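# Park the bicycle in the floor rack

## Task

Put the bike into the floor rack with one wheel sitting in the slot near its closed end and the kickstand fully raised. When you finish, the bike must be motionless, and nothing except the rack (no wall, furniture or loose item) may be in contact with it. The rack is loose on the floor, not anchored. The robot must not topple or end up leaning, or the task fails.

## Robot and tools

Robot: a Hello Robot Stretch 3. It has a two-wheel differential base with a rear caster, a lift on a vertical mast, and one telescoping arm that sticks out to the robot's right. It has a single arm and gripper, and there is no sideways drive. To move the gripper forward or back, you drive the base. The base is 0.33 m long and 0.34 m wide, with a rounded back, and it pivots on the point between the drive wheels, 0.05 m behind the front edge. With the arm retracted and the wrist folded, a turn sweeps a radius of 0.28 m. An unfolded, level wrist reaches past that radius.

Frames: all distances are in metres and all angles in radians. The base frame has its origin on the floor midway between the drive wheels, x forward, y left and z up. hand_pose is the point where the closed fingertips meet, given in the base frame. With all wrist joints at 0, its x axis points up, y points back along the arm toward the mast, and z points to the rear. base_odometry is in the odometry frame, which is the base frame at the start. It comes only from wheel turns, so slipping shows up as travel. Heading runs from -3.142 to 3.142, with left positive.

move: one action per call. The "base" object holds exactly one key, and both are offsets from where the base last reported itself. {"translate_m": d} drives straight, forward positive, from -3 to 3. {"rotate_rad": d} turns in place, left positive, from -6.4 to 6.4. "joints" is a single object keyed by joint name, and every value is an absolute target:
- lift_m: 0 to 1.1
- arm_m: 0 to 0.52
- wrist_yaw_rad: -1.345 to 4.42. 0 points along the arm; positive swings the gripper toward the front.
- wrist_pitch_rad: -1.57 to 0.451. 0 is level; negative points the tips down.
- wrist_roll_rad: -2.911 to 2.918
- gripper_m: -0.089 to 0.179. Higher is wider; the real tip gap is 0.007 to 0.025 less than the value.
- head_pan_rad: -3.953 to 1.73. Positive turns left; -1.57 looks along the arm.
- head_tilt_rad: -1.53 to 0.419. Negative looks down.

Optional move keys:
- "pace": "default" or "max".
- "contact_limits": {arm_m, translate_m, rotate_rad}, each an effort percentage from 1 to 100. Give a limit only in the same call as that motion's command. When it is reached, the motion stops with contact_stop. For arm_m the sign follows the direction, e.g. -30 when retracting. For the base, each wheel goes slack on its own when it hits the limit, which can twist the robot.
- {"servos": "reboot"}: must be sent alone. It re-enables servos that have switched off.
- "cameras": a list drawn from head_camera, nav_camera, wrist_camera and all. [] gives no images.
- "blocking": false returns after about 0.5 s while the motion continues.

An unknown key makes the call invalid. An out-of-range value gets the call refused, and a refusal or an unplanned stop cancels the rest of your calls in that reply. The base is held to 0.10 m/s and 0.63 rad/s unless lift_m is below 0.30, arm_m below 0.03 and wrist_yaw_rad above 2.54. No action may last longer than 15 s, and base moves time out at 14 s.

Other tools:
- wait(seconds 0 to 10, cameras): lets time pass and returns the state.
- stop(cameras): brakes everything still moving. Braked joints hold and may keep pressing.
- zoom_image(camera, region [x0,y0,x1,y1] in pixels, up to 504x504): magnifies part of the newest image.
- read_manual(section "licences"): shows licence text only.
- finished_scene(scene: the current scene's number): ends the scene, and the goal must then hold without the robot.

Results:
- The "move" line says done or the worst status. Statuses are moving, done, off_target (at rest short of the target, possibly still pushing), contact_stop (the lift or arm goes slack), time_out and torque_fault (the target is dropped). A joint with torque_fault is limp until you reboot the servos.
- on_its_own lists things you did not command, such as a joint being slack or an effort at rest that is out of range. "held at" gives the joint's target, not its reading.
- motor_effort is a percentage, positive toward higher values, with the peak in brackets. Positive wheel effort drives forward.
- lidar_m: 12 sectors of 30 degrees, counter-clockwise from straight ahead (4th left, 7th behind, 10th right), seen at a height of 0.17 m. "-" means nothing seen, or something closer than 0.15 m.
- wrist_depth_mm and head_depth_mm: 7x7 grids of median depth.
- base_tilt: degrees, with forward and right positive.
- turned_by_wheels and turned_by_imu: turn since the last result. Trust the IMU if the two differ by more than 0.15.
- head_camera images come rotated: turn them clockwise a quarter turn to view upright. nav_camera images: turn them counter-clockwise.

Cautions:
- Before folding the wrist (yaw to 3.0) or unfolding it, put lift_m between 0.32 and 0.95, pitch at -0.4 and roll near 0. Once folded, the lift can go down to 0.25.
- If yaw is below -0.4, keep pitch at -0.5 or lower.
- Pushing on something rigid with the gripper higher than about 0.45 m, or driving while gripping or hooking something fixed, can tip the robot. If base_tilt shows a lean, back off.
- The wrist, the head and an unlimited base push without stopping. Use contact limits when touching the bike or the rack, which can slide.
- To grip, command a value below the object's width. To release, command 0.05 more than the width.
- Avoid dropping the bike, slamming it, or letting go of it while it is still moving. Be aware that loose objects may get nudged now and then.

Each tool is called after "Emit:" as name(argument=value, ...), one argument or row to a line, values as JSON.

## Session

Emit:
move(
)

Scene clock: 0.00 s.
base_odometry: x=+0.000 y=+0.000 heading=+0.000
turned_by_wheels: +0.000
turned_by_imu: +0.000
base_tilt: forward=-1.3 right=-0.4
lidar_m: 2.06 1.91 1.08 0.72 0.67 0.67 0.85 1.80 1.84 2.35 2.00 2.00
head_depth_mm: 2141 3017 3082 3070 3058 2975 2176 / 2122 2795 2774 2748 2792 2734 2201 / 2105 2546 2539 2542 2534 2532 2222 / 2057 2351 2342 2339 2322 2336 2228 / 2053 2175 2181 2167 2168 2164 2135 / 1967 2025 2024 2020 2018 2010 1992 / 1873 1899 1893 1899 1886 1884 1885
base_status: not commanded
joint_positions: lift_m=+0.513 arm_m=+0.000 wrist_yaw_rad=+3.131 wrist_pitch_rad=-0.630 wrist_roll_rad=+0.000 gripper_m=+0.037 head_pan_rad=+0.000 head_tilt_rad=-0.004
joint_status: not commanded
measured_speeds: all 0
motor_effort: left_wheel=-0.2 right_wheel=+0.0 lift_m=+26.3 arm_m=-1.3 wrist_yaw_rad=+0.6 wrist_pitch_rad=+2.1 wrist_roll_rad=-0.3 gripper_m=+0.0 head_pan_rad=+0.4 head_tilt_rad=+1.6
hand_pose: x=-0.0193 y=+0.0479 z=+0.4810 quat_wxyz=(+0.223, +0.673, +0.216, +0.671) (m; base frame)
wrist_depth_mm: - - 153 - - - - / - - 171 - - - - / - - 194 - - - - / - 799 225 876 904 916 924 / 715 742 263 758 764 781 799 / 650 658 125 354 656 689 703 / 590 427 404 433 124 614 635
pictures: head_camera (sideways), nav_camera (sideways), wrist_camera

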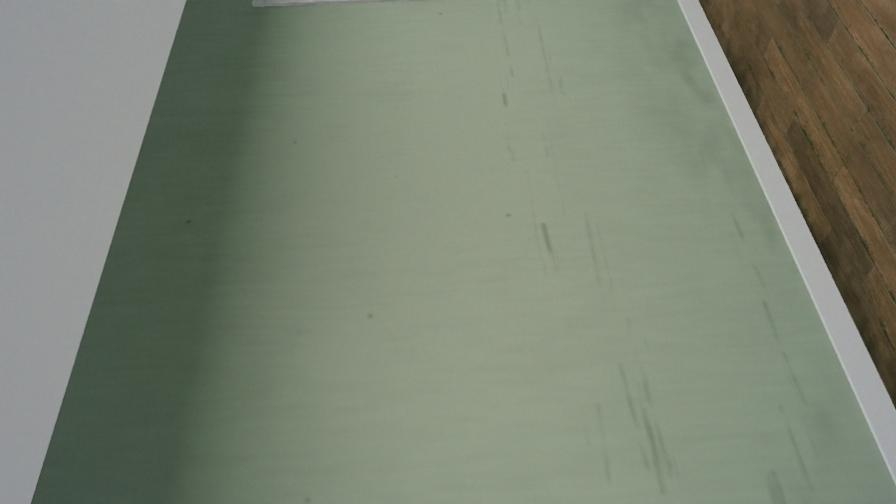

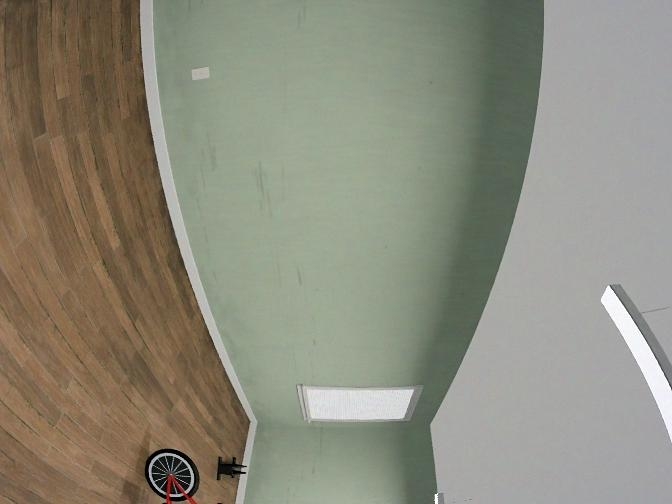

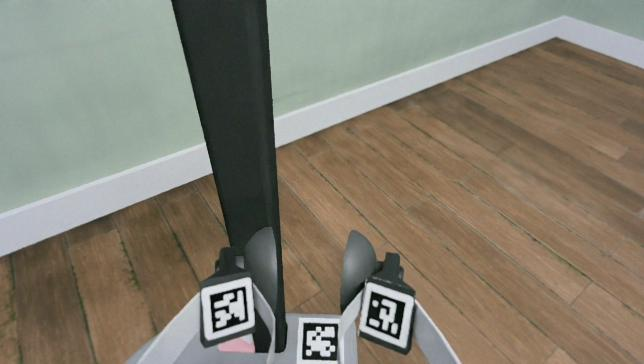

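Emit:
move(
  joints={"head_pan_rad": -1.3, "head_tilt_rad": -0.4},
)

Emit:
move(
  joints={"head_pan_rad": -0.9, "head_tilt_rad": -0.4},
)

Scene clock: 3.20 s.
move: done
base_odometry: x=+0.000 y=+0.000 heading=+0.000
turned_by_wheels: +0.000
turned_by_imu: +0.000
base_tilt: forward=-1.3 right=-0.5
lidar_m: 2.06 1.91 1.08 0.72 0.66 0.67 0.85 1.80 1.84 2.36 2.00 2.01
head_depth_mm: 2477 2595 2726 2778 2196 1698 1391 / 2841 3004 3222 3094 2215 1713 1403 / 3356 3579 3876 3122 2238 1725 1403 / 3773 - - 3169 2248 1735 1423 / 3622 3908 - 3210 2261 1741 1422 / 3539 3774 - 3256 2205 1772 1435 / 3431 3616 3820 2941 2296 1771 1438
base_status: not commanded
joint_positions: lift_m=+0.513 arm_m=+0.000 wrist_yaw_rad=+3.131 wrist_pitch_rad=-0.630 wrist_roll_rad=+0.000 gripper_m=+0.037 head_pan_rad=-1.292 head_tilt_rad=-0.394
joint_status: all done
measured_speeds: all 0
motor_effort: left_wheel=-0.7(0.8) right_wheel=+0.0(0.2) lift_m=+24.9(26.0) arm_m=-4.4(4.9) wrist_yaw_rad=+0.9(1.5) wrist_pitch_rad=+2.3(2.3) wrist_roll_rad=+0.2(0.3) gripper_m=+0.4(1.4) head_pan_rad=-3.2(5.3) head_tilt_rad=-2.9(3.5)
hand_pose: x=-0.0193 y=+0.0479 z=+0.4810 quat_wxyz=(+0.223, +0.673, +0.216, +0.671) (m; base frame)
wrist_depth_mm: - - 153 - - - - / - - 172 - - - - / - - 193 - - - - / - 806 224 875 895 907 925 / 709 733 263 776 769 792 800 / 648 655 125 354 653 688 697 / 581 426 406 431 123 615 628
pictures: head_camera (sideways), nav_camera (sideways), wrist_camera
camera_calibration:
head_camera: T_world_to_cam=[[-0.0628643, 0.387657, -0.919658, 1.22389], [0.958822, 0.279182, 0.0521402, -0.0711243], [0.276964, -0.87851, -0.389244, 0.466394], [0, 0, 0, 1]] pos_world=[0.0159597, -0.0448594, 1.31081]
nav_camera: T_world_to_cam=[[0.111123, -0.372761, 0.92125, -1.15636], [-0.945473, -0.325226, -0.0175494, 0.0811795], [0.306156, -0.869067, -0.388576, 0.460035], [0, 0, 0, 1]] pos_world=[0.0644095, -0.00484404, 1.24548]
wrist_camera: T_world_to_cam=[[0.999254, 0.0170401, 0.0346705, -0.00117261], [0.0368419, -0.690345, -0.722541, 0.428554], [0.0116224, 0.723279, -0.690458, 0.459631], [0, 0, 0, 1]] pos_world=[-0.019959, -0.0365719, 0.627044]

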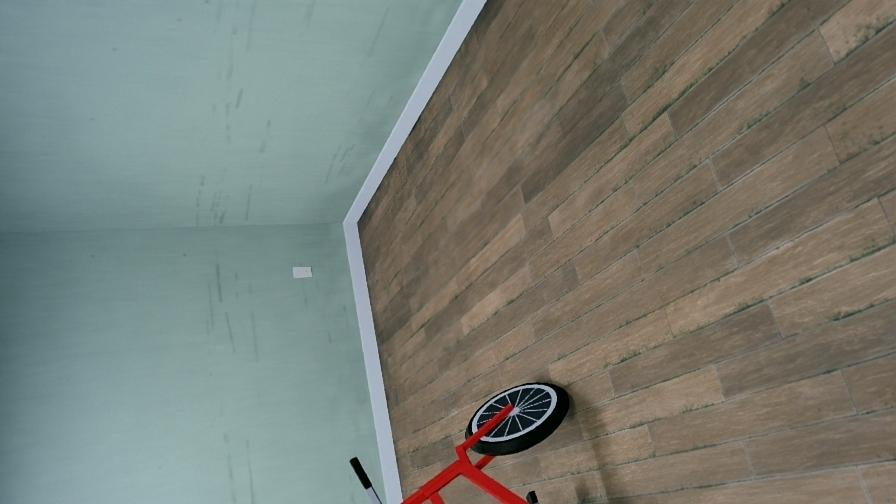

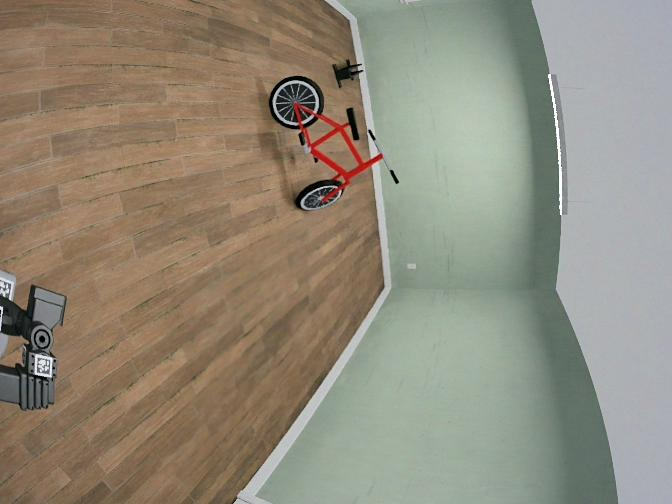

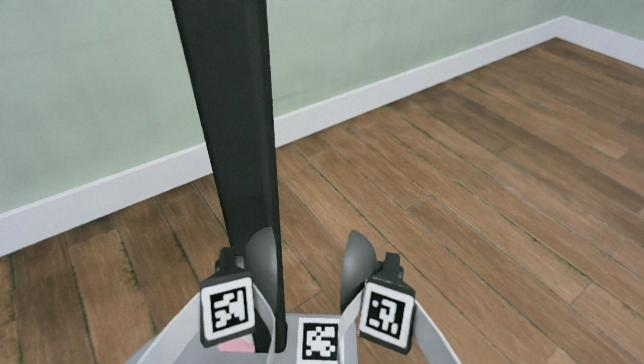

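Scene clock: 4.00 s.
move: done
base_odometry: x=+0.000 y=+0.000 heading=+0.000
turned_by_wheels: +0.000
turned_by_imu: +0.000
base_tilt: forward=-1.3 right=-0.5
lidar_m: 2.06 1.91 1.08 0.71 0.66 0.67 0.85 1.80 1.84 2.36 2.00 2.01
head_depth_mm: 3508 3732 - 3070 2189 1703 1392 / 3519 3735 - 3093 2196 1711 1401 / 3498 3720 - 2955 2216 1728 1403 / 3485 3751 - 2966 2237 1735 1416 / 3459 3732 - 2844 2201 1749 1423 / 3514 3728 - 3281 2185 1762 1428 / 3445 3725 - 3294 2304 1773 1440
base_status: not commanded
joint_positions: lift_m=+0.513 arm_m=+0.000 wrist_yaw_rad=+3.131 wrist_pitch_rad=-0.630 wrist_roll_rad=+0.000 gripper_m=+0.037 head_pan_rad=-0.908 head_tilt_rad=-0.395
joint_status: all done
measured_speeds: all 0
motor_effort: left_wheel=+0.1(0.6) right_wheel=+0.2(0.2) lift_m=+24.2(25.3) arm_m=-5.3(5.7) wrist_yaw_rad=-0.1(1.9) wrist_pitch_rad=+2.2(2.4) wrist_roll_rad=-0.1(0.3) gripper_m=+0.4(0.8) head_pan_rad=+4.2(6.3) head_tilt_rad=-2.0(4.1)
hand_pose: x=-0.0193 y=+0.0479 z=+0.4810 quat_wxyz=(+0.223, +0.673, +0.216, +0.671) (m; base frame)
wrist_depth_mm: - - 153 - - - - / - - 172 - - - - / - - 193 - - - - / - 796 223 874 886 917 926 / 706 729 263 768 773 792 800 / 647 650 125 358 650 690 697 / 583 423 406 430 123 617 630
pictures: head_camera (sideways), nav_camera (sideways), wrist_camera
camera_calibration:
head_camera: T_world_to_cam=[[-0.203347, 0.336067, -0.919624, 1.2247], [0.784804, 0.617547, 0.0521406, -0.0700633], [0.585433, -0.711122, -0.389323, 0.464616], [0, 0, 0, 1]] pos_world=[0.0320234, -0.037916, 1.3108]
nav_camera: T_world_to_cam=[[0.242532, -0.304202, 0.921216, -1.15712], [-0.755201, -0.655258, -0.0175539, 0.0800247], [0.608974, -0.691446, -0.388655, 0.45829], [0, 0, 0, 1]] pos_world=[0.061986, 0.0173212, 1.24548]
wrist_camera: T_world_to_cam=[[0.999254, 0.0170403, 0.0346704, -0.00117255], [0.036842, -0.690345, -0.722541, 0.428554], [0.0116223, 0.723279, -0.690458, 0.459631], [0, 0, 0, 1]] pos_world=[-0.0199591, -0.0365719, 0.627044]

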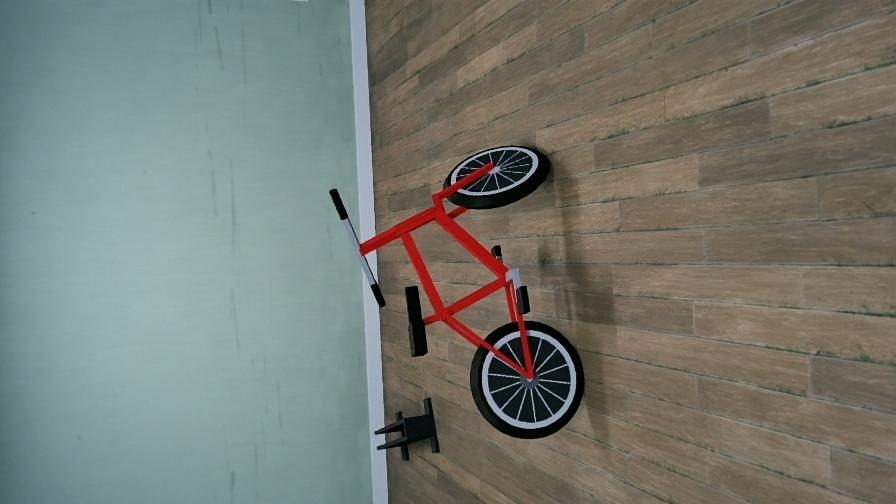

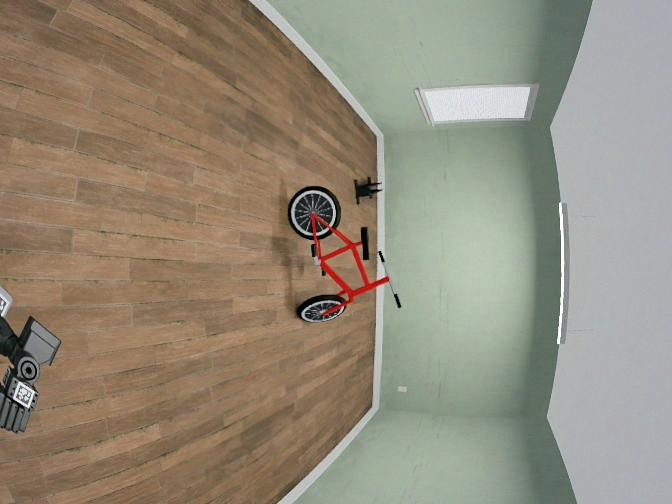

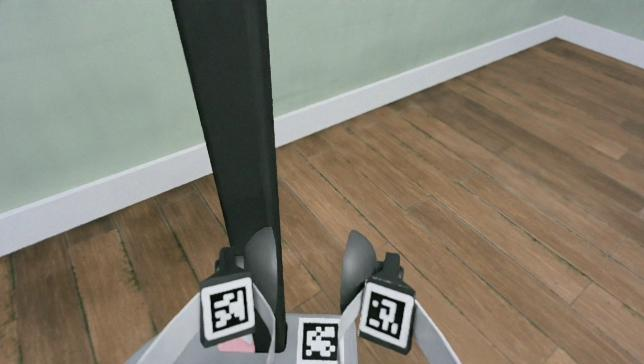

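Emit:
zoom_image(
  camera="head_camera",
  region=[320, 130, 620, 480],
)

Emit:
zoom_image(
  camera="head_camera",
  region=[360, 380, 460, 480],
)

Emit:
zoom_image(
  camera="head_camera",
  region=[470, 220, 620, 370],
)

Scaled by 1.440 from the camera's 896x504 image, which has a finer 1280x720 frame.

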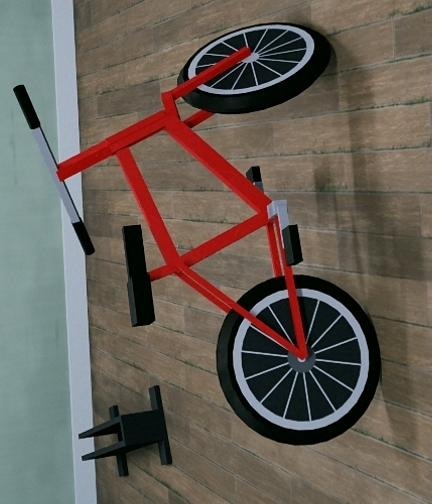

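Scaled by 5.040 from the camera's 896x504 image, which has a finer 1280x720 frame.

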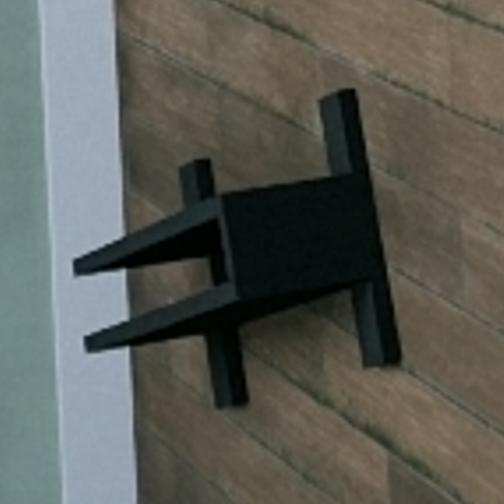

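Scaled by 3.360 from the camera's 896x504 image, which has a finer 1280x720 frame.

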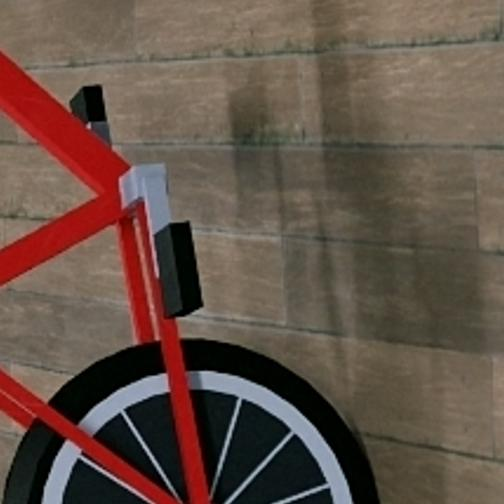

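Emit:
move(
  base={"rotate_rad": -0.45},
  joints={"lift_m": 0.4},
  cameras=[],
)

Emit:
move(
  base={"translate_m": 1.1},
  joints={"head_pan_rad": -0.3, "head_tilt_rad": -0.5},
)

Scene clock: 38.93 s.
move: done
base_odometry: x=+0.000 y=+0.000 heading=-0.450
turned_by_wheels: -0.450
turned_by_imu: -0.441
base_tilt: forward=-1.3 right=-0.5
lidar_m: 2.00 2.00 1.91 0.99 0.70 0.66 0.68 0.90 1.82 1.87 2.51 2.00
head_depth_mm: 2270 2417 2583 2656 2193 1704 1397 / 2611 2774 2937 2943 2211 1713 1398 / 3024 3205 3407 3132 2217 1721 1411 / 3551 3822 - 3184 2249 1739 1413 / 3704 - - 3209 2269 1755 1422 / 3566 3782 - 3277 2278 1765 1432 / 3416 3651 3824 3312 2204 1772 1440
base_status: done
joint_positions: lift_m=+0.400 arm_m=+0.000 wrist_yaw_rad=+3.131 wrist_pitch_rad=-0.631 wrist_roll_rad=+0.000 gripper_m=+0.037 head_pan_rad=-0.908 head_tilt_rad=-0.395
joint_status: all done
measured_speeds: all 0
motor_effort: left_wheel=+4.2(8.9) right_wheel=-4.8(7.5) lift_m=+17.1(22.6) arm_m=-11.5(11.5) wrist_yaw_rad=-0.5(1.5) wrist_pitch_rad=+2.3(2.5) wrist_roll_rad=+0.1(0.5) gripper_m=+0.4(1.3) head_pan_rad=+3.3(4.7) head_tilt_rad=-2.0(3.0)
hand_pose: x=-0.0193 y=+0.0478 z=+0.3682 quat_wxyz=(+0.223, +0.673, +0.216, +0.671) (m; base frame)
wrist_depth_mm: - - 153 - - - - / - - 172 - - - - / - 769 195 855 866 894 894 / 659 687 225 724 726 746 763 / 592 603 262 621 639 642 656 / 527 530 125 362 538 569 576 / 480 331 324 335 124 513 519
pictures: none
No camera images: "cameras" was empty.

Scene clock: 51.07 s.
move: done
base_odometry: x=+0.991 y=-0.478 heading=-0.450
turned_by_wheels: +0.000
turned_by_imu: +0.006
base_tilt: forward=-1.4 right=-0.5
lidar_m: 2.05 1.46 1.40 1.44 1.71 1.63 1.67 2.24 2.35 2.42 1.19 0.96
head_depth_mm: 2589 2792 3057 2536 1752 1437 1298 / 2615 2815 3097 2579 1956 1340 1310 / 2652 2871 3163 2576 1956 1339 1310 / 2680 2900 3181 2529 1965 1581 1323 / 2711 2926 3207 2641 1979 1588 1324 / 2764 3011 3284 2650 1994 1602 1337 / 2761 2927 2967 2683 1995 1607 1336
base_status: done
joint_positions: lift_m=+0.400 arm_m=+0.000 wrist_yaw_rad=+3.131 wrist_pitch_rad=-0.631 wrist_roll_rad=+0.000 gripper_m=+0.037 head_pan_rad=-0.308 head_tilt_rad=-0.494
joint_status: all done
measured_speeds: all 0
motor_effort: left_wheel=+2.3(8.8) right_wheel=+0.1(3.9) lift_m=+25.7(26.3) arm_m=-14.2(16.1) wrist_yaw_rad=+0.3(1.9) wrist_pitch_rad=+2.2(2.5) wrist_roll_rad=-0.1(0.5) gripper_m=-0.1(1.2) head_pan_rad=+4.4(7.0) head_tilt_rad=-3.3(4.8)
hand_pose: x=-0.0193 y=+0.0478 z=+0.3682 quat_wxyz=(+0.223, +0.673, +0.216, +0.671) (m; base frame)
wrist_depth_mm: - - 153 - - - - / 971 970 172 - - - - / 787 817 193 855 865 898 904 / 684 689 227 721 727 747 765 / 600 603 262 624 640 637 653 / 530 536 125 365 533 567 574 / 477 332 322 335 124 511 513
pictures: head_camera (sideways), nav_camera (sideways), wrist_camera
camera_calibration:
head_camera: T_world_to_cam=[[-0.442469, 0.189548, -0.876523, 1.16993], [0.303903, 0.951266, 0.0523012, -0.067332], [0.84372, -0.243236, -0.47851, 0.579095], [0, 0, 0, 1]] pos_world=[0.0495256, -0.0168504, 1.3061]
nav_camera: T_world_to_cam=[[0.456969, -0.141172, 0.878208, -1.10232], [-0.255139, -0.96664, -0.0226273, 0.0835767], [0.852105, -0.213726, -0.477743, 0.572734], [0, 0, 0, 1]] pos_world=[0.0370205, 0.0475798, 1.24358]
wrist_camera: T_world_to_cam=[[0.999254, 0.0170503, 0.0346627, 0.00274202], [0.03684, -0.690556, -0.722341, 0.346952], [0.0116204, 0.723078, -0.690668, 0.381865], [0, 0, 0, 1]] pos_world=[-0.0199591, -0.0365751, 0.514265]

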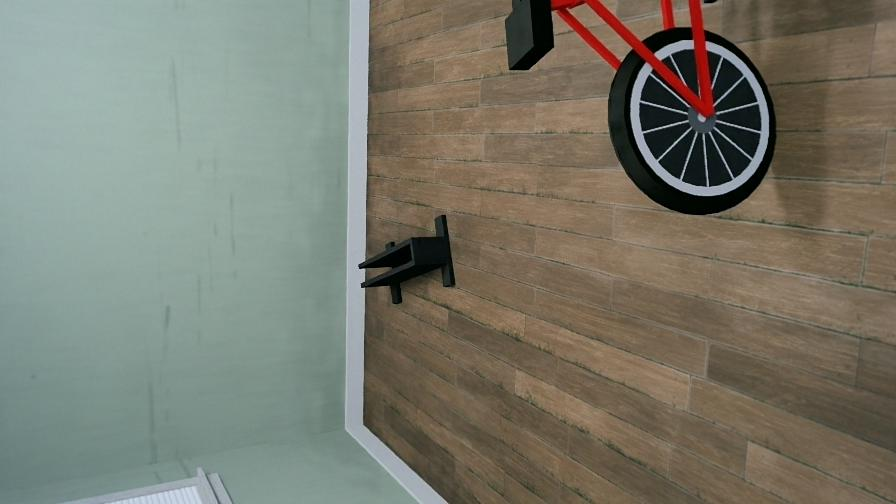

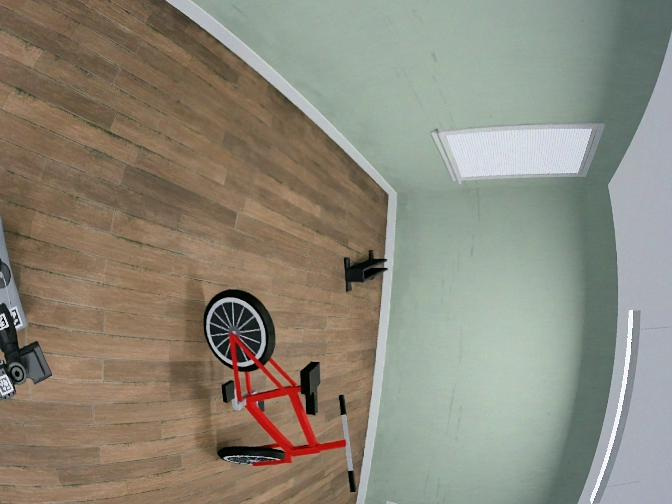

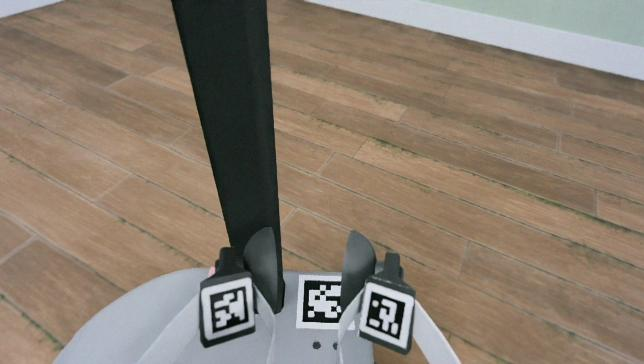

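Emit:
zoom_image(
  camera="head_camera",
  region=[350, 200, 470, 320],
)

Emit:
zoom_image(
  camera="nav_camera",
  region=[190, 230, 400, 500],
)

Scaled by 4.200 from the camera's 896x504 image, which has a finer 1280x720 frame.

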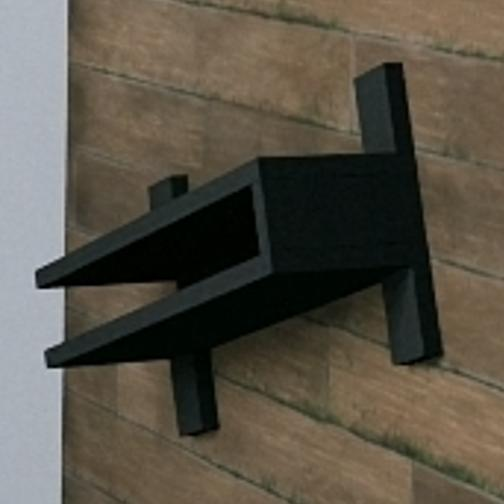

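Scaled by 1.867 from the camera's 672x504 image, which has a finer 792x594 frame.

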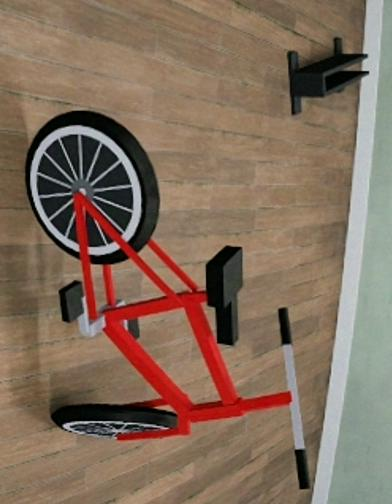

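Emit:
move(
  base={"translate_m": 1.1},
  joints={"head_pan_rad": -0.6, "head_tilt_rad": -0.7},
)

Emit:
move(
  joints={"head_pan_rad": -2.0, "head_tilt_rad": -0.5},
)

Scene clock: 91.83 s.
move: done
base_odometry: x=+1.981 y=-0.956 heading=-0.450
turned_by_wheels: +0.000
turned_by_imu: +0.006
base_tilt: forward=-1.3 right=-0.5
lidar_m: 1.29 0.92 0.88 0.91 1.22 2.59 2.68 3.00 0.40 0.91 2.26 2.15
head_depth_mm: 1965 2196 2359 1917 1592 1353 1180 / 1922 2183 2346 1930 1598 1364 1185 / 1922 2142 2334 1942 1603 1361 1188 / 1884 2126 2309 1796 1609 1367 1188 / 1856 2083 2300 1895 1621 1377 1195 / 1834 2061 2286 1979 1627 1379 1203 / 1807 2020 2280 1994 1636 1388 1205
base_status: done
joint_positions: lift_m=+0.400 arm_m=+0.000 wrist_yaw_rad=+3.131 wrist_pitch_rad=-0.631 wrist_roll_rad=+0.000 gripper_m=+0.037 head_pan_rad=-0.592 head_tilt_rad=-0.691
joint_status: all done
measured_speeds: all 0
motor_effort: left_wheel=+2.3(8.4) right_wheel=+0.9(4.4) lift_m=+35.2(36.6) arm_m=-14.3(15.9) wrist_yaw_rad=+0.6(1.9) wrist_pitch_rad=+2.2(2.6) wrist_roll_rad=-0.1(0.6) gripper_m=+0.6(1.3) head_pan_rad=-3.7(6.2) head_tilt_rad=-3.8(5.0)
hand_pose: x=-0.0193 y=+0.0478 z=+0.3682 quat_wxyz=(+0.223, +0.673, +0.216, +0.671) (m; base frame)
wrist_depth_mm: - - 154 - - - 689 / 954 968 172 - - - - / 805 820 194 835 873 856 - / 692 696 226 723 738 749 748 / 603 606 263 626 635 643 650 / 533 533 125 361 536 570 578 / 478 331 323 332 124 504 515
pictures: head_camera (sideways), nav_camera (sideways), wrist_camera
camera_calibration:
head_camera: T_world_to_cam=[[-0.506696, 0.39648, -0.765548, 1.02563], [0.566418, 0.822533, 0.0510953, -0.0673502], [0.649946, -0.40773, -0.641347, 0.792129], [0, 0, 0, 1]] pos_world=[0.042991, -0.02827, 1.29664]
nav_camera: T_world_to_cam=[[0.53444, -0.354286, 0.767369, -0.958281], [-0.519897, -0.853628, -0.0320241, 0.0974184], [0.666394, -0.381838, -0.640405, 0.785492], [0, 0, 0, 1]] pos_world=[0.0393448, 0.0435844, 1.24151]
wrist_camera: T_world_to_cam=[[0.999254, 0.0170502, 0.0346626, 0.00274186], [0.0368398, -0.690556, -0.722341, 0.346957], [0.0116204, 0.723078, -0.690668, 0.381869], [0, 0, 0, 1]] pos_world=[-0.0199591, -0.0365751, 0.514271]

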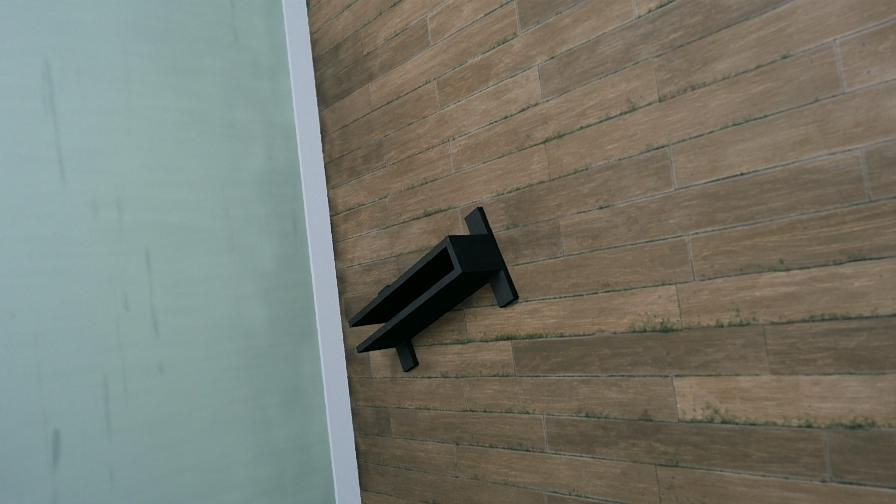

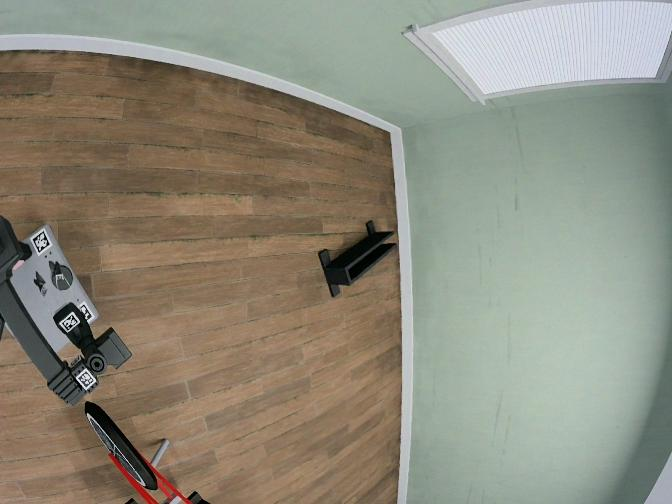

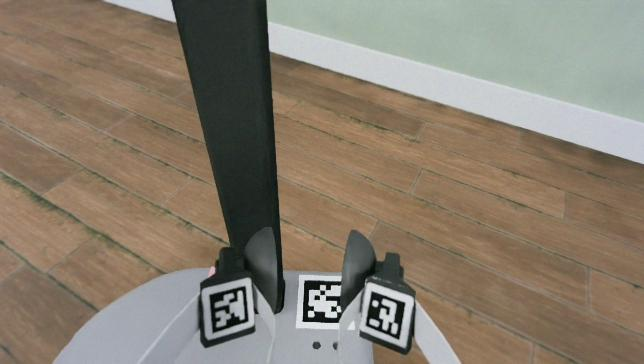

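Scene clock: 93.03 s.
move: done
base_odometry: x=+1.981 y=-0.956 heading=-0.450
turned_by_wheels: +0.000
turned_by_imu: +0.000
base_tilt: forward=-1.3 right=-0.5
lidar_m: 1.29 0.92 0.88 0.91 1.21 2.59 2.67 3.00 0.40 0.92 2.24 2.15
head_depth_mm: 2414 2619 2920 2461 1906 1538 1288 / 2401 2643 2907 2484 1905 1543 1296 / 2435 2614 2908 2492 1922 1554 1300 / 2445 2685 2944 2518 1938 1480 1022 / 2457 2665 2930 2449 1432 1003 1257 / 2465 2668 2952 2599 1893 1530 1322 / 2468 2688 2951 2621 1976 1584 1332
base_status: not commanded
joint_positions: lift_m=+0.400 arm_m=+0.000 wrist_yaw_rad=+3.131 wrist_pitch_rad=-0.631 wrist_roll_rad=+0.000 gripper_m=+0.037 head_pan_rad=-1.992 head_tilt_rad=-0.507
joint_status: all done
measured_speeds: all 0
motor_effort: left_wheel=+2.1(2.1) right_wheel=+0.9(1.0) lift_m=+33.9(35.4) arm_m=-13.9(15.3) wrist_yaw_rad=+0.2(1.7) wrist_pitch_rad=+2.0(2.3) wrist_roll_rad=-0.3(0.4) gripper_m=+0.1(0.8) head_pan_rad=-3.6(6.5) head_tilt_rad=+3.4(4.6)
hand_pose: x=-0.0193 y=+0.0478 z=+0.3682 quat_wxyz=(+0.223, +0.673, +0.216, +0.671) (m; base frame)
wrist_depth_mm: - - 153 - - - 686 / 938 977 171 - - - - / 803 811 194 849 855 847 - / 682 695 225 718 742 745 756 / 601 604 263 626 636 648 654 / 529 533 125 363 541 572 571 / 475 331 322 335 124 505 509
pictures: head_camera (sideways), nav_camera (sideways), wrist_camera
camera_calibration:
head_camera: T_world_to_cam=[[0.242966, 0.429284, -0.869875, 1.15708], [0.91079, -0.409546, 0.0522829, -0.0710094], [-0.33381, -0.804977, -0.490493, 0.60187], [0, 0, 0, 1]] pos_world=[-0.015546, -0.0413051, 1.30544]
nav_camera: T_world_to_cam=[[-0.196535, -0.44915, 0.871572, -1.08968], [-0.931711, 0.362453, -0.0233125, 0.0885955], [-0.305433, -0.816635, -0.489712, 0.595369], [0, 0, 0, 1]] pos_world=[0.0502303, -0.0353415, 1.24336]
wrist_camera: T_world_to_cam=[[0.999254, 0.0170502, 0.0346627, 0.00274182], [0.0368399, -0.690555, -0.722341, 0.346957], [0.0116204, 0.723079, -0.690668, 0.381869], [0, 0, 0, 1]] pos_world=[-0.0199591, -0.0365751, 0.514271]

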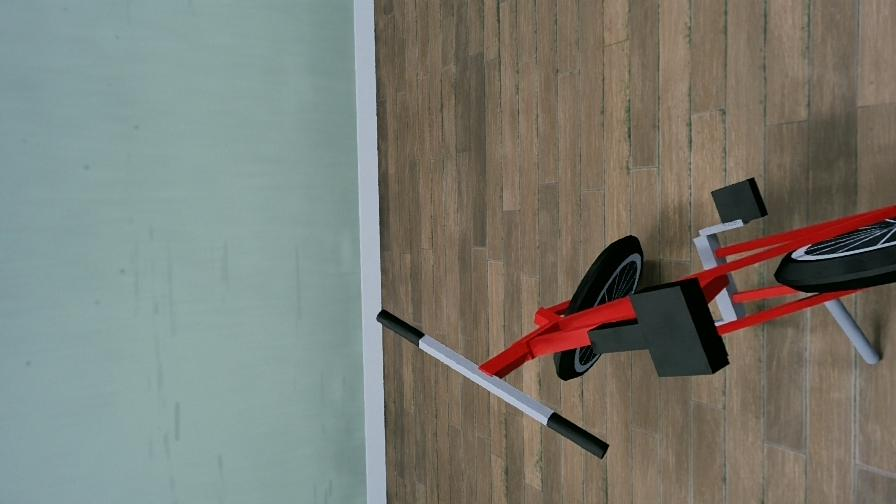

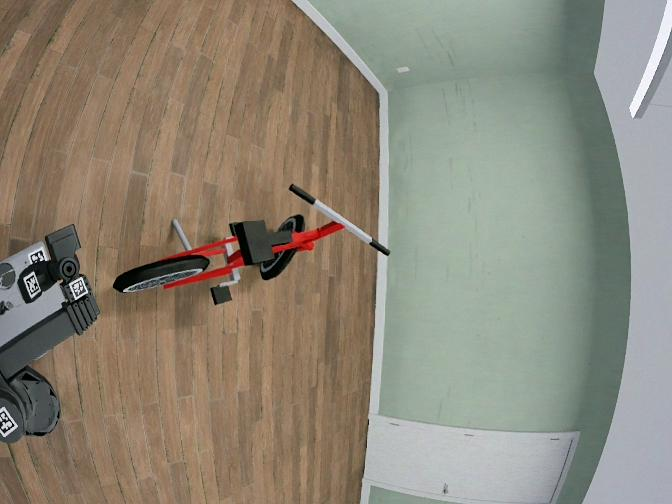

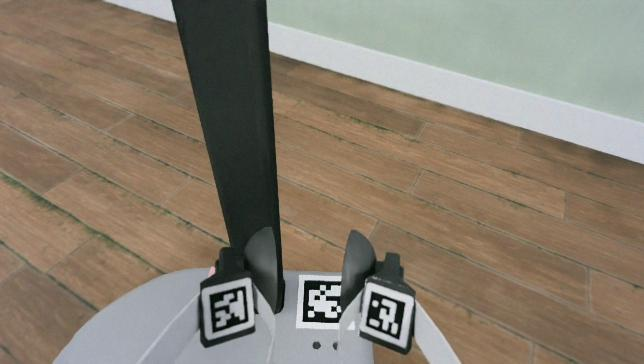

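Emit:
move(
  joints={"head_pan_rad": -0.6, "head_tilt_rad": -0.7},
  cameras=["head_camera"],
)

Emit:
zoom_image(
  camera="head_camera",
  region=[330, 190, 530, 390],
)

Emit:
move(
  joints={"head_pan_rad": -1.9, "head_tilt_rad": -0.75},
  cameras=["head_camera"],
)

Emit:
zoom_image(
  camera="head_camera",
  region=[400, 100, 896, 504],
)

Scene clock: 98.17 s.
move: done
base_odometry: x=+1.981 y=-0.956 heading=-0.450
turned_by_wheels: +0.000
turned_by_imu: +0.000
base_tilt: forward=-1.3 right=-0.5
lidar_m: 1.29 0.92 0.88 0.91 1.22 2.59 2.67 3.00 0.40 0.92 2.25 2.15
head_depth_mm: 1968 2216 2394 1904 1576 1352 1176 / 1944 2174 2367 1924 1594 1357 1184 / 1918 2149 2361 1936 1608 1366 1184 / 1883 2104 2315 1850 1611 1367 1192 / 1861 2071 2300 1911 1623 1375 1200 / 1829 2042 2275 1980 1635 1383 1203 / 1815 2016 2273 1989 1635 1388 1207
base_status: not commanded
joint_positions: lift_m=+0.400 arm_m=+0.000 wrist_yaw_rad=+3.131 wrist_pitch_rad=-0.631 wrist_roll_rad=+0.000 gripper_m=+0.037 head_pan_rad=-0.608 head_tilt_rad=-0.691
joint_status: all done
measured_speeds: all 0
motor_effort: left_wheel=+1.7(2.1) right_wheel=+0.9(1.1) lift_m=+31.3(32.3) arm_m=-13.5(14.7) wrist_yaw_rad=+0.3(1.2) wrist_pitch_rad=+2.3(2.3) wrist_roll_rad=+0.2(0.4) gripper_m=+0.8(1.1) head_pan_rad=+3.9(7.3) head_tilt_rad=-3.9(6.5)
hand_pose: x=-0.0193 y=+0.0478 z=+0.3682 quat_wxyz=(+0.223, +0.673, +0.216, +0.671) (m; base frame)
wrist_depth_mm: - - 154 - - - 687 / 949 970 172 - - - - / 804 802 193 847 863 865 - / 682 691 225 726 734 745 757 / 597 608 263 622 631 639 658 / 532 538 125 363 541 568 577 / 480 330 325 336 124 506 512
pictures: head_camera (sideways)
camera_calibration:
head_camera: T_world_to_cam=[[-0.500022, 0.404737, -0.765615, 1.02568], [0.579903, 0.813082, 0.0510965, -0.067434], [0.643188, -0.418433, -0.641267, 0.792065], [0, 0, 0, 1]] pos_world=[0.0425202, -0.0288749, 1.29665]

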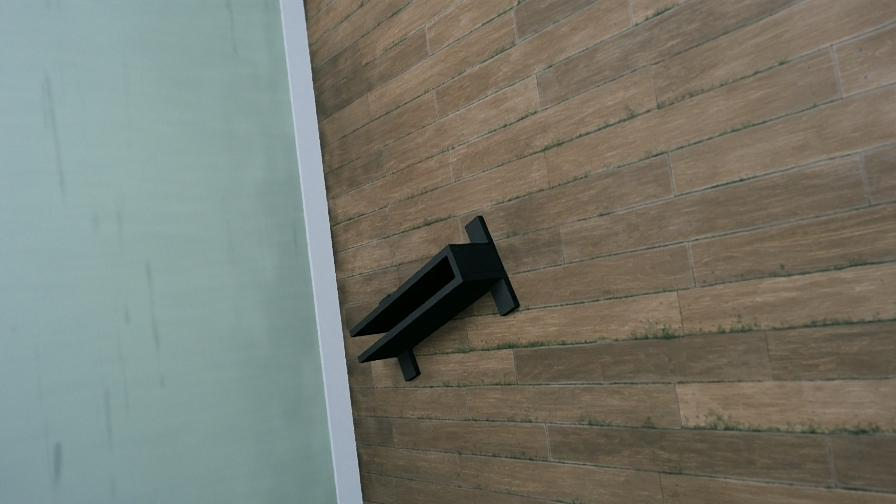

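Scaled by 2.520 from the camera's 896x504 image, which has a finer 1280x720 frame.

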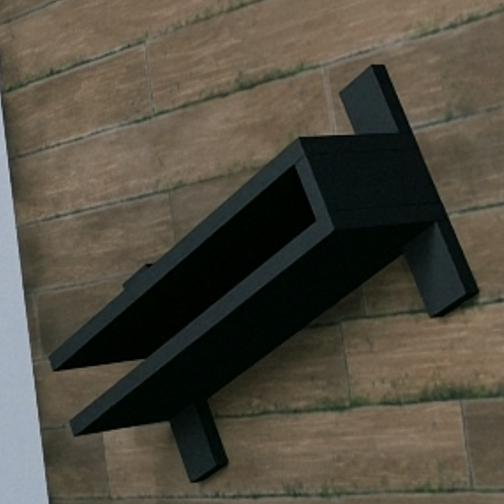

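Scene clock: 99.33 s.
move: done
base_odometry: x=+1.981 y=-0.956 heading=-0.450
turned_by_wheels: +0.000
turned_by_imu: +0.000
base_tilt: forward=-1.3 right=-0.5
lidar_m: 1.29 0.92 0.88 0.91 1.21 2.59 2.67 2.99 0.40 0.91 2.25 2.15
head_depth_mm: 2481 2682 2236 1825 1520 1312 1153 / 2499 2722 2271 1820 1538 1324 1166 / 2518 2736 2295 1838 1477 1251 1126 / 2567 2754 2277 1474 1296 1255 1170 / 2592 2806 2094 1768 1526 1342 1173 / 2612 2837 2334 1862 1560 1337 1175 / 2639 2909 2343 1878 1572 1347 1179
base_status: not commanded
joint_positions: lift_m=+0.400 arm_m=+0.000 wrist_yaw_rad=+3.131 wrist_pitch_rad=-0.631 wrist_roll_rad=+0.000 gripper_m=+0.037 head_pan_rad=-1.892 head_tilt_rad=-0.740
joint_status: all done
measured_speeds: all 0
motor_effort: left_wheel=+1.6(2.3) right_wheel=+1.0(1.0) lift_m=+30.1(31.4) arm_m=-14.4(14.8) wrist_yaw_rad=+0.2(1.4) wrist_pitch_rad=+2.3(2.4) wrist_roll_rad=-0.3(0.3) gripper_m=-0.3(1.1) head_pan_rad=-3.3(6.3) head_tilt_rad=-4.2(6.5)
hand_pose: x=-0.0193 y=+0.0478 z=+0.3682 quat_wxyz=(+0.223, +0.673, +0.216, +0.671) (m; base frame)
wrist_depth_mm: - - 154 - - - 689 / 957 981 172 - - - - / 800 817 193 839 858 848 - / 682 697 226 716 722 746 761 / 599 608 262 631 632 646 655 / 534 535 125 361 541 569 581 / 479 332 323 335 124 505 512
pictures: head_camera (sideways)
camera_calibration:
head_camera: T_world_to_cam=[[0.25807, 0.629432, -0.732949, 0.97848], [0.943332, -0.327988, 0.05048, -0.0688451], [-0.208625, -0.704442, -0.678408, 0.845573], [0, 0, 0, 1]] pos_world=[-0.011165, -0.0428106, 1.29429]

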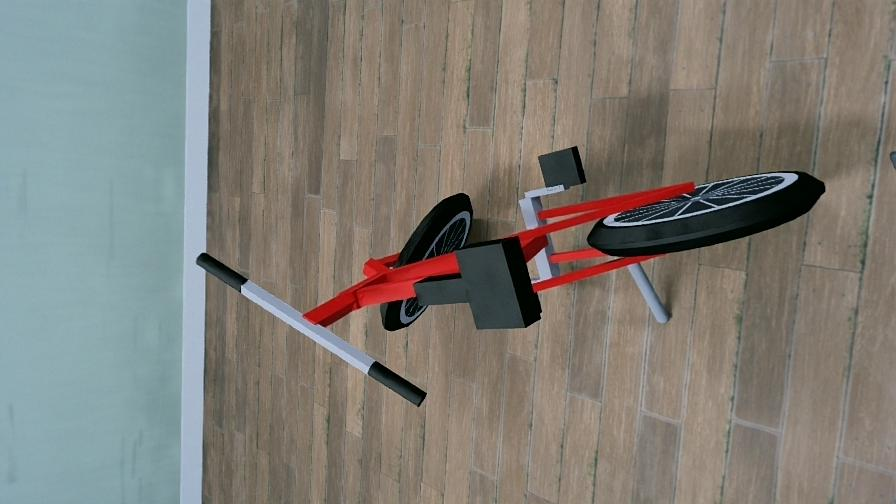

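Scaled by 1.016 from the camera's 896x504 image, which has a finer 1280x720 frame.

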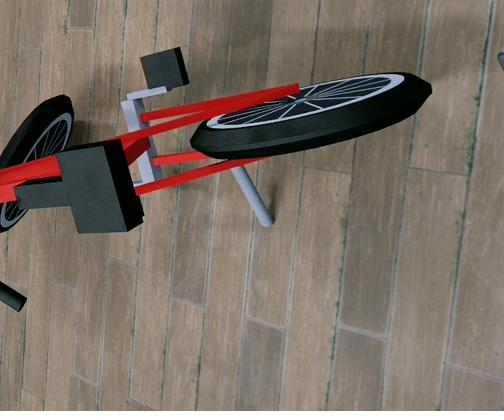

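Emit:
move(
  base={"rotate_rad": -0.325},
  joints={"lift_m": 0.5, "wrist_pitch_rad": -0.4, "head_pan_rad": -1.2, "head_tilt_rad": -0.7},
  cameras=[],
)

Emit:
move(
  base={"translate_m": 1.07},
  joints={"wrist_yaw_rad": 0},
  cameras=["head_camera"],
)

Scene clock: 170.37 s.
move: done
base_odometry: x=+1.981 y=-0.956 heading=-0.774
turned_by_wheels: -0.325
turned_by_imu: -0.319
base_tilt: forward=-1.3 right=-0.4
lidar_m: 2.10 1.08 0.89 0.88 0.97 1.54 2.59 2.87 2.88 0.40 2.64 2.17
head_depth_mm: 2488 2755 2291 1638 1500 1265 1150 / 2598 2855 2397 1243 1286 1044 980 / 2725 2938 2424 1857 1580 1353 1184 / 2841 3100 2449 1927 1595 1358 1184 / 3013 3219 2435 1942 1596 1361 1188 / 2926 3061 2459 1948 1604 1374 1195 / 2591 2780 2467 1962 1622 1378 1203
base_status: done
joint_positions: lift_m=+0.500 arm_m=+0.000 wrist_yaw_rad=+3.131 wrist_pitch_rad=-0.420 wrist_roll_rad=+0.000 gripper_m=+0.037 head_pan_rad=-1.208 head_tilt_rad=-0.705
joint_status: all done
measured_speeds: all 0
motor_effort: left_wheel=+4.1(8.6) right_wheel=-5.2(7.5) lift_m=+34.5(40.4) arm_m=-13.8(14.7) wrist_yaw_rad=+0.7(1.3) wrist_pitch_rad=+3.9(5.2) wrist_roll_rad=-0.2(0.4) gripper_m=-0.2(1.0) head_pan_rad=+3.6(8.7) head_tilt_rad=+2.5(4.8)
hand_pose: x=-0.0190 y=+0.0791 z=+0.5121 quat_wxyz=(+0.151, +0.692, +0.144, +0.691) (m; base frame)
wrist_depth_mm: - - 141 - - - - / - - 154 - - - - / - - 169 - - - - / - - 184 - - - - / 888 897 199 932 955 977 - / 755 787 125 741 764 821 835 / 655 642 251 658 123 693 709
pictures: none
No camera images: "cameras" was empty.

Scene clock: 182.20 s.
move: done
base_odometry: x=+2.746 y=-1.705 heading=-0.774
turned_by_wheels: +0.000
turned_by_imu: +0.006
base_tilt: forward=-1.3 right=-0.5
lidar_m: 1.10 0.85 0.70 0.70 0.77 1.22 3.62 1.18 1.36 2.62 1.35 1.11
head_depth_mm: 2645 2873 2367 1889 1563 1347 1154 / 2772 2980 2388 1900 1583 1348 1136 / 2407 2724 2418 1904 1584 1353 1183 / 1995 2216 2332 1919 1593 1369 1169 / 1702 1859 2044 1945 1597 1365 1105 / 1491 1605 1746 1838 1607 1371 1116 / 1324 1415 1522 1644 1625 1376 1113
base_status: done
joint_positions: lift_m=+0.500 arm_m=+0.000 wrist_yaw_rad=+0.003 wrist_pitch_rad=-0.420 wrist_roll_rad=+0.000 gripper_m=+0.037 head_pan_rad=-1.208 head_tilt_rad=-0.705
joint_status: all done
measured_speeds: all 0
motor_effort: left_wheel=+2.2(9.1) right_wheel=+0.3(4.1) lift_m=+31.4(35.6) arm_m=-14.9(16.1) wrist_yaw_rad=-3.1(4.2) wrist_pitch_rad=+3.5(4.1) wrist_roll_rad=+0.1(0.5) gripper_m=+0.7(1.4) head_pan_rad=+4.2(4.8) head_tilt_rad=+2.1(3.2)
hand_pose: x=-0.0209 y=-0.3691 z=+0.5121 quat_wxyz=(+0.692, +0.149, -0.691, -0.147) (m; base frame)
wrist_depth_mm: - - - - - - - / - - - - - - - / - - - - - - - / - - - - - - - / 879 894 942 960 954 978 - / 760 781 125 736 747 819 834 / 656 637 636 655 123 698 715
pictures: head_camera (sideways)
camera_calibration:
head_camera: T_world_to_cam=[[-0.187945, 0.626081, -0.756769, 1.01225], [0.937908, 0.343125, 0.0509385, -0.0694113], [0.291558, -0.700206, -0.651695, 0.807775], [0, 0, 0, 1]] pos_world=[0.0198349, -0.0443225, 1.29599]

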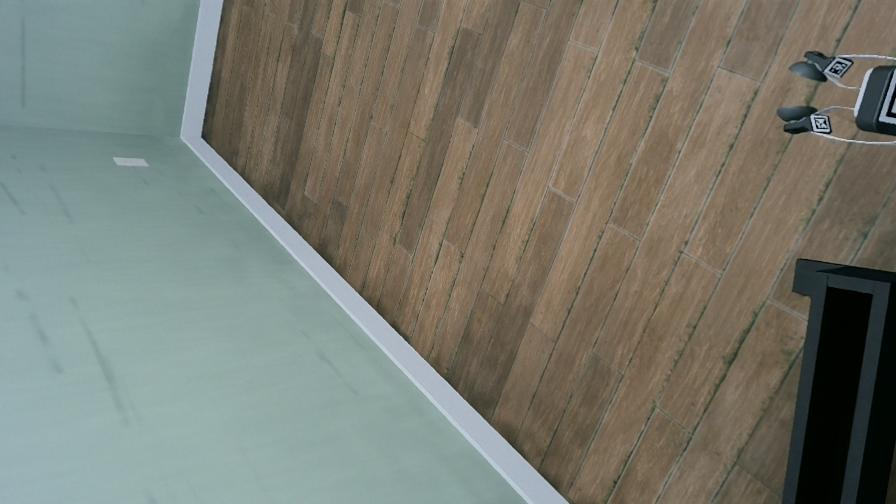

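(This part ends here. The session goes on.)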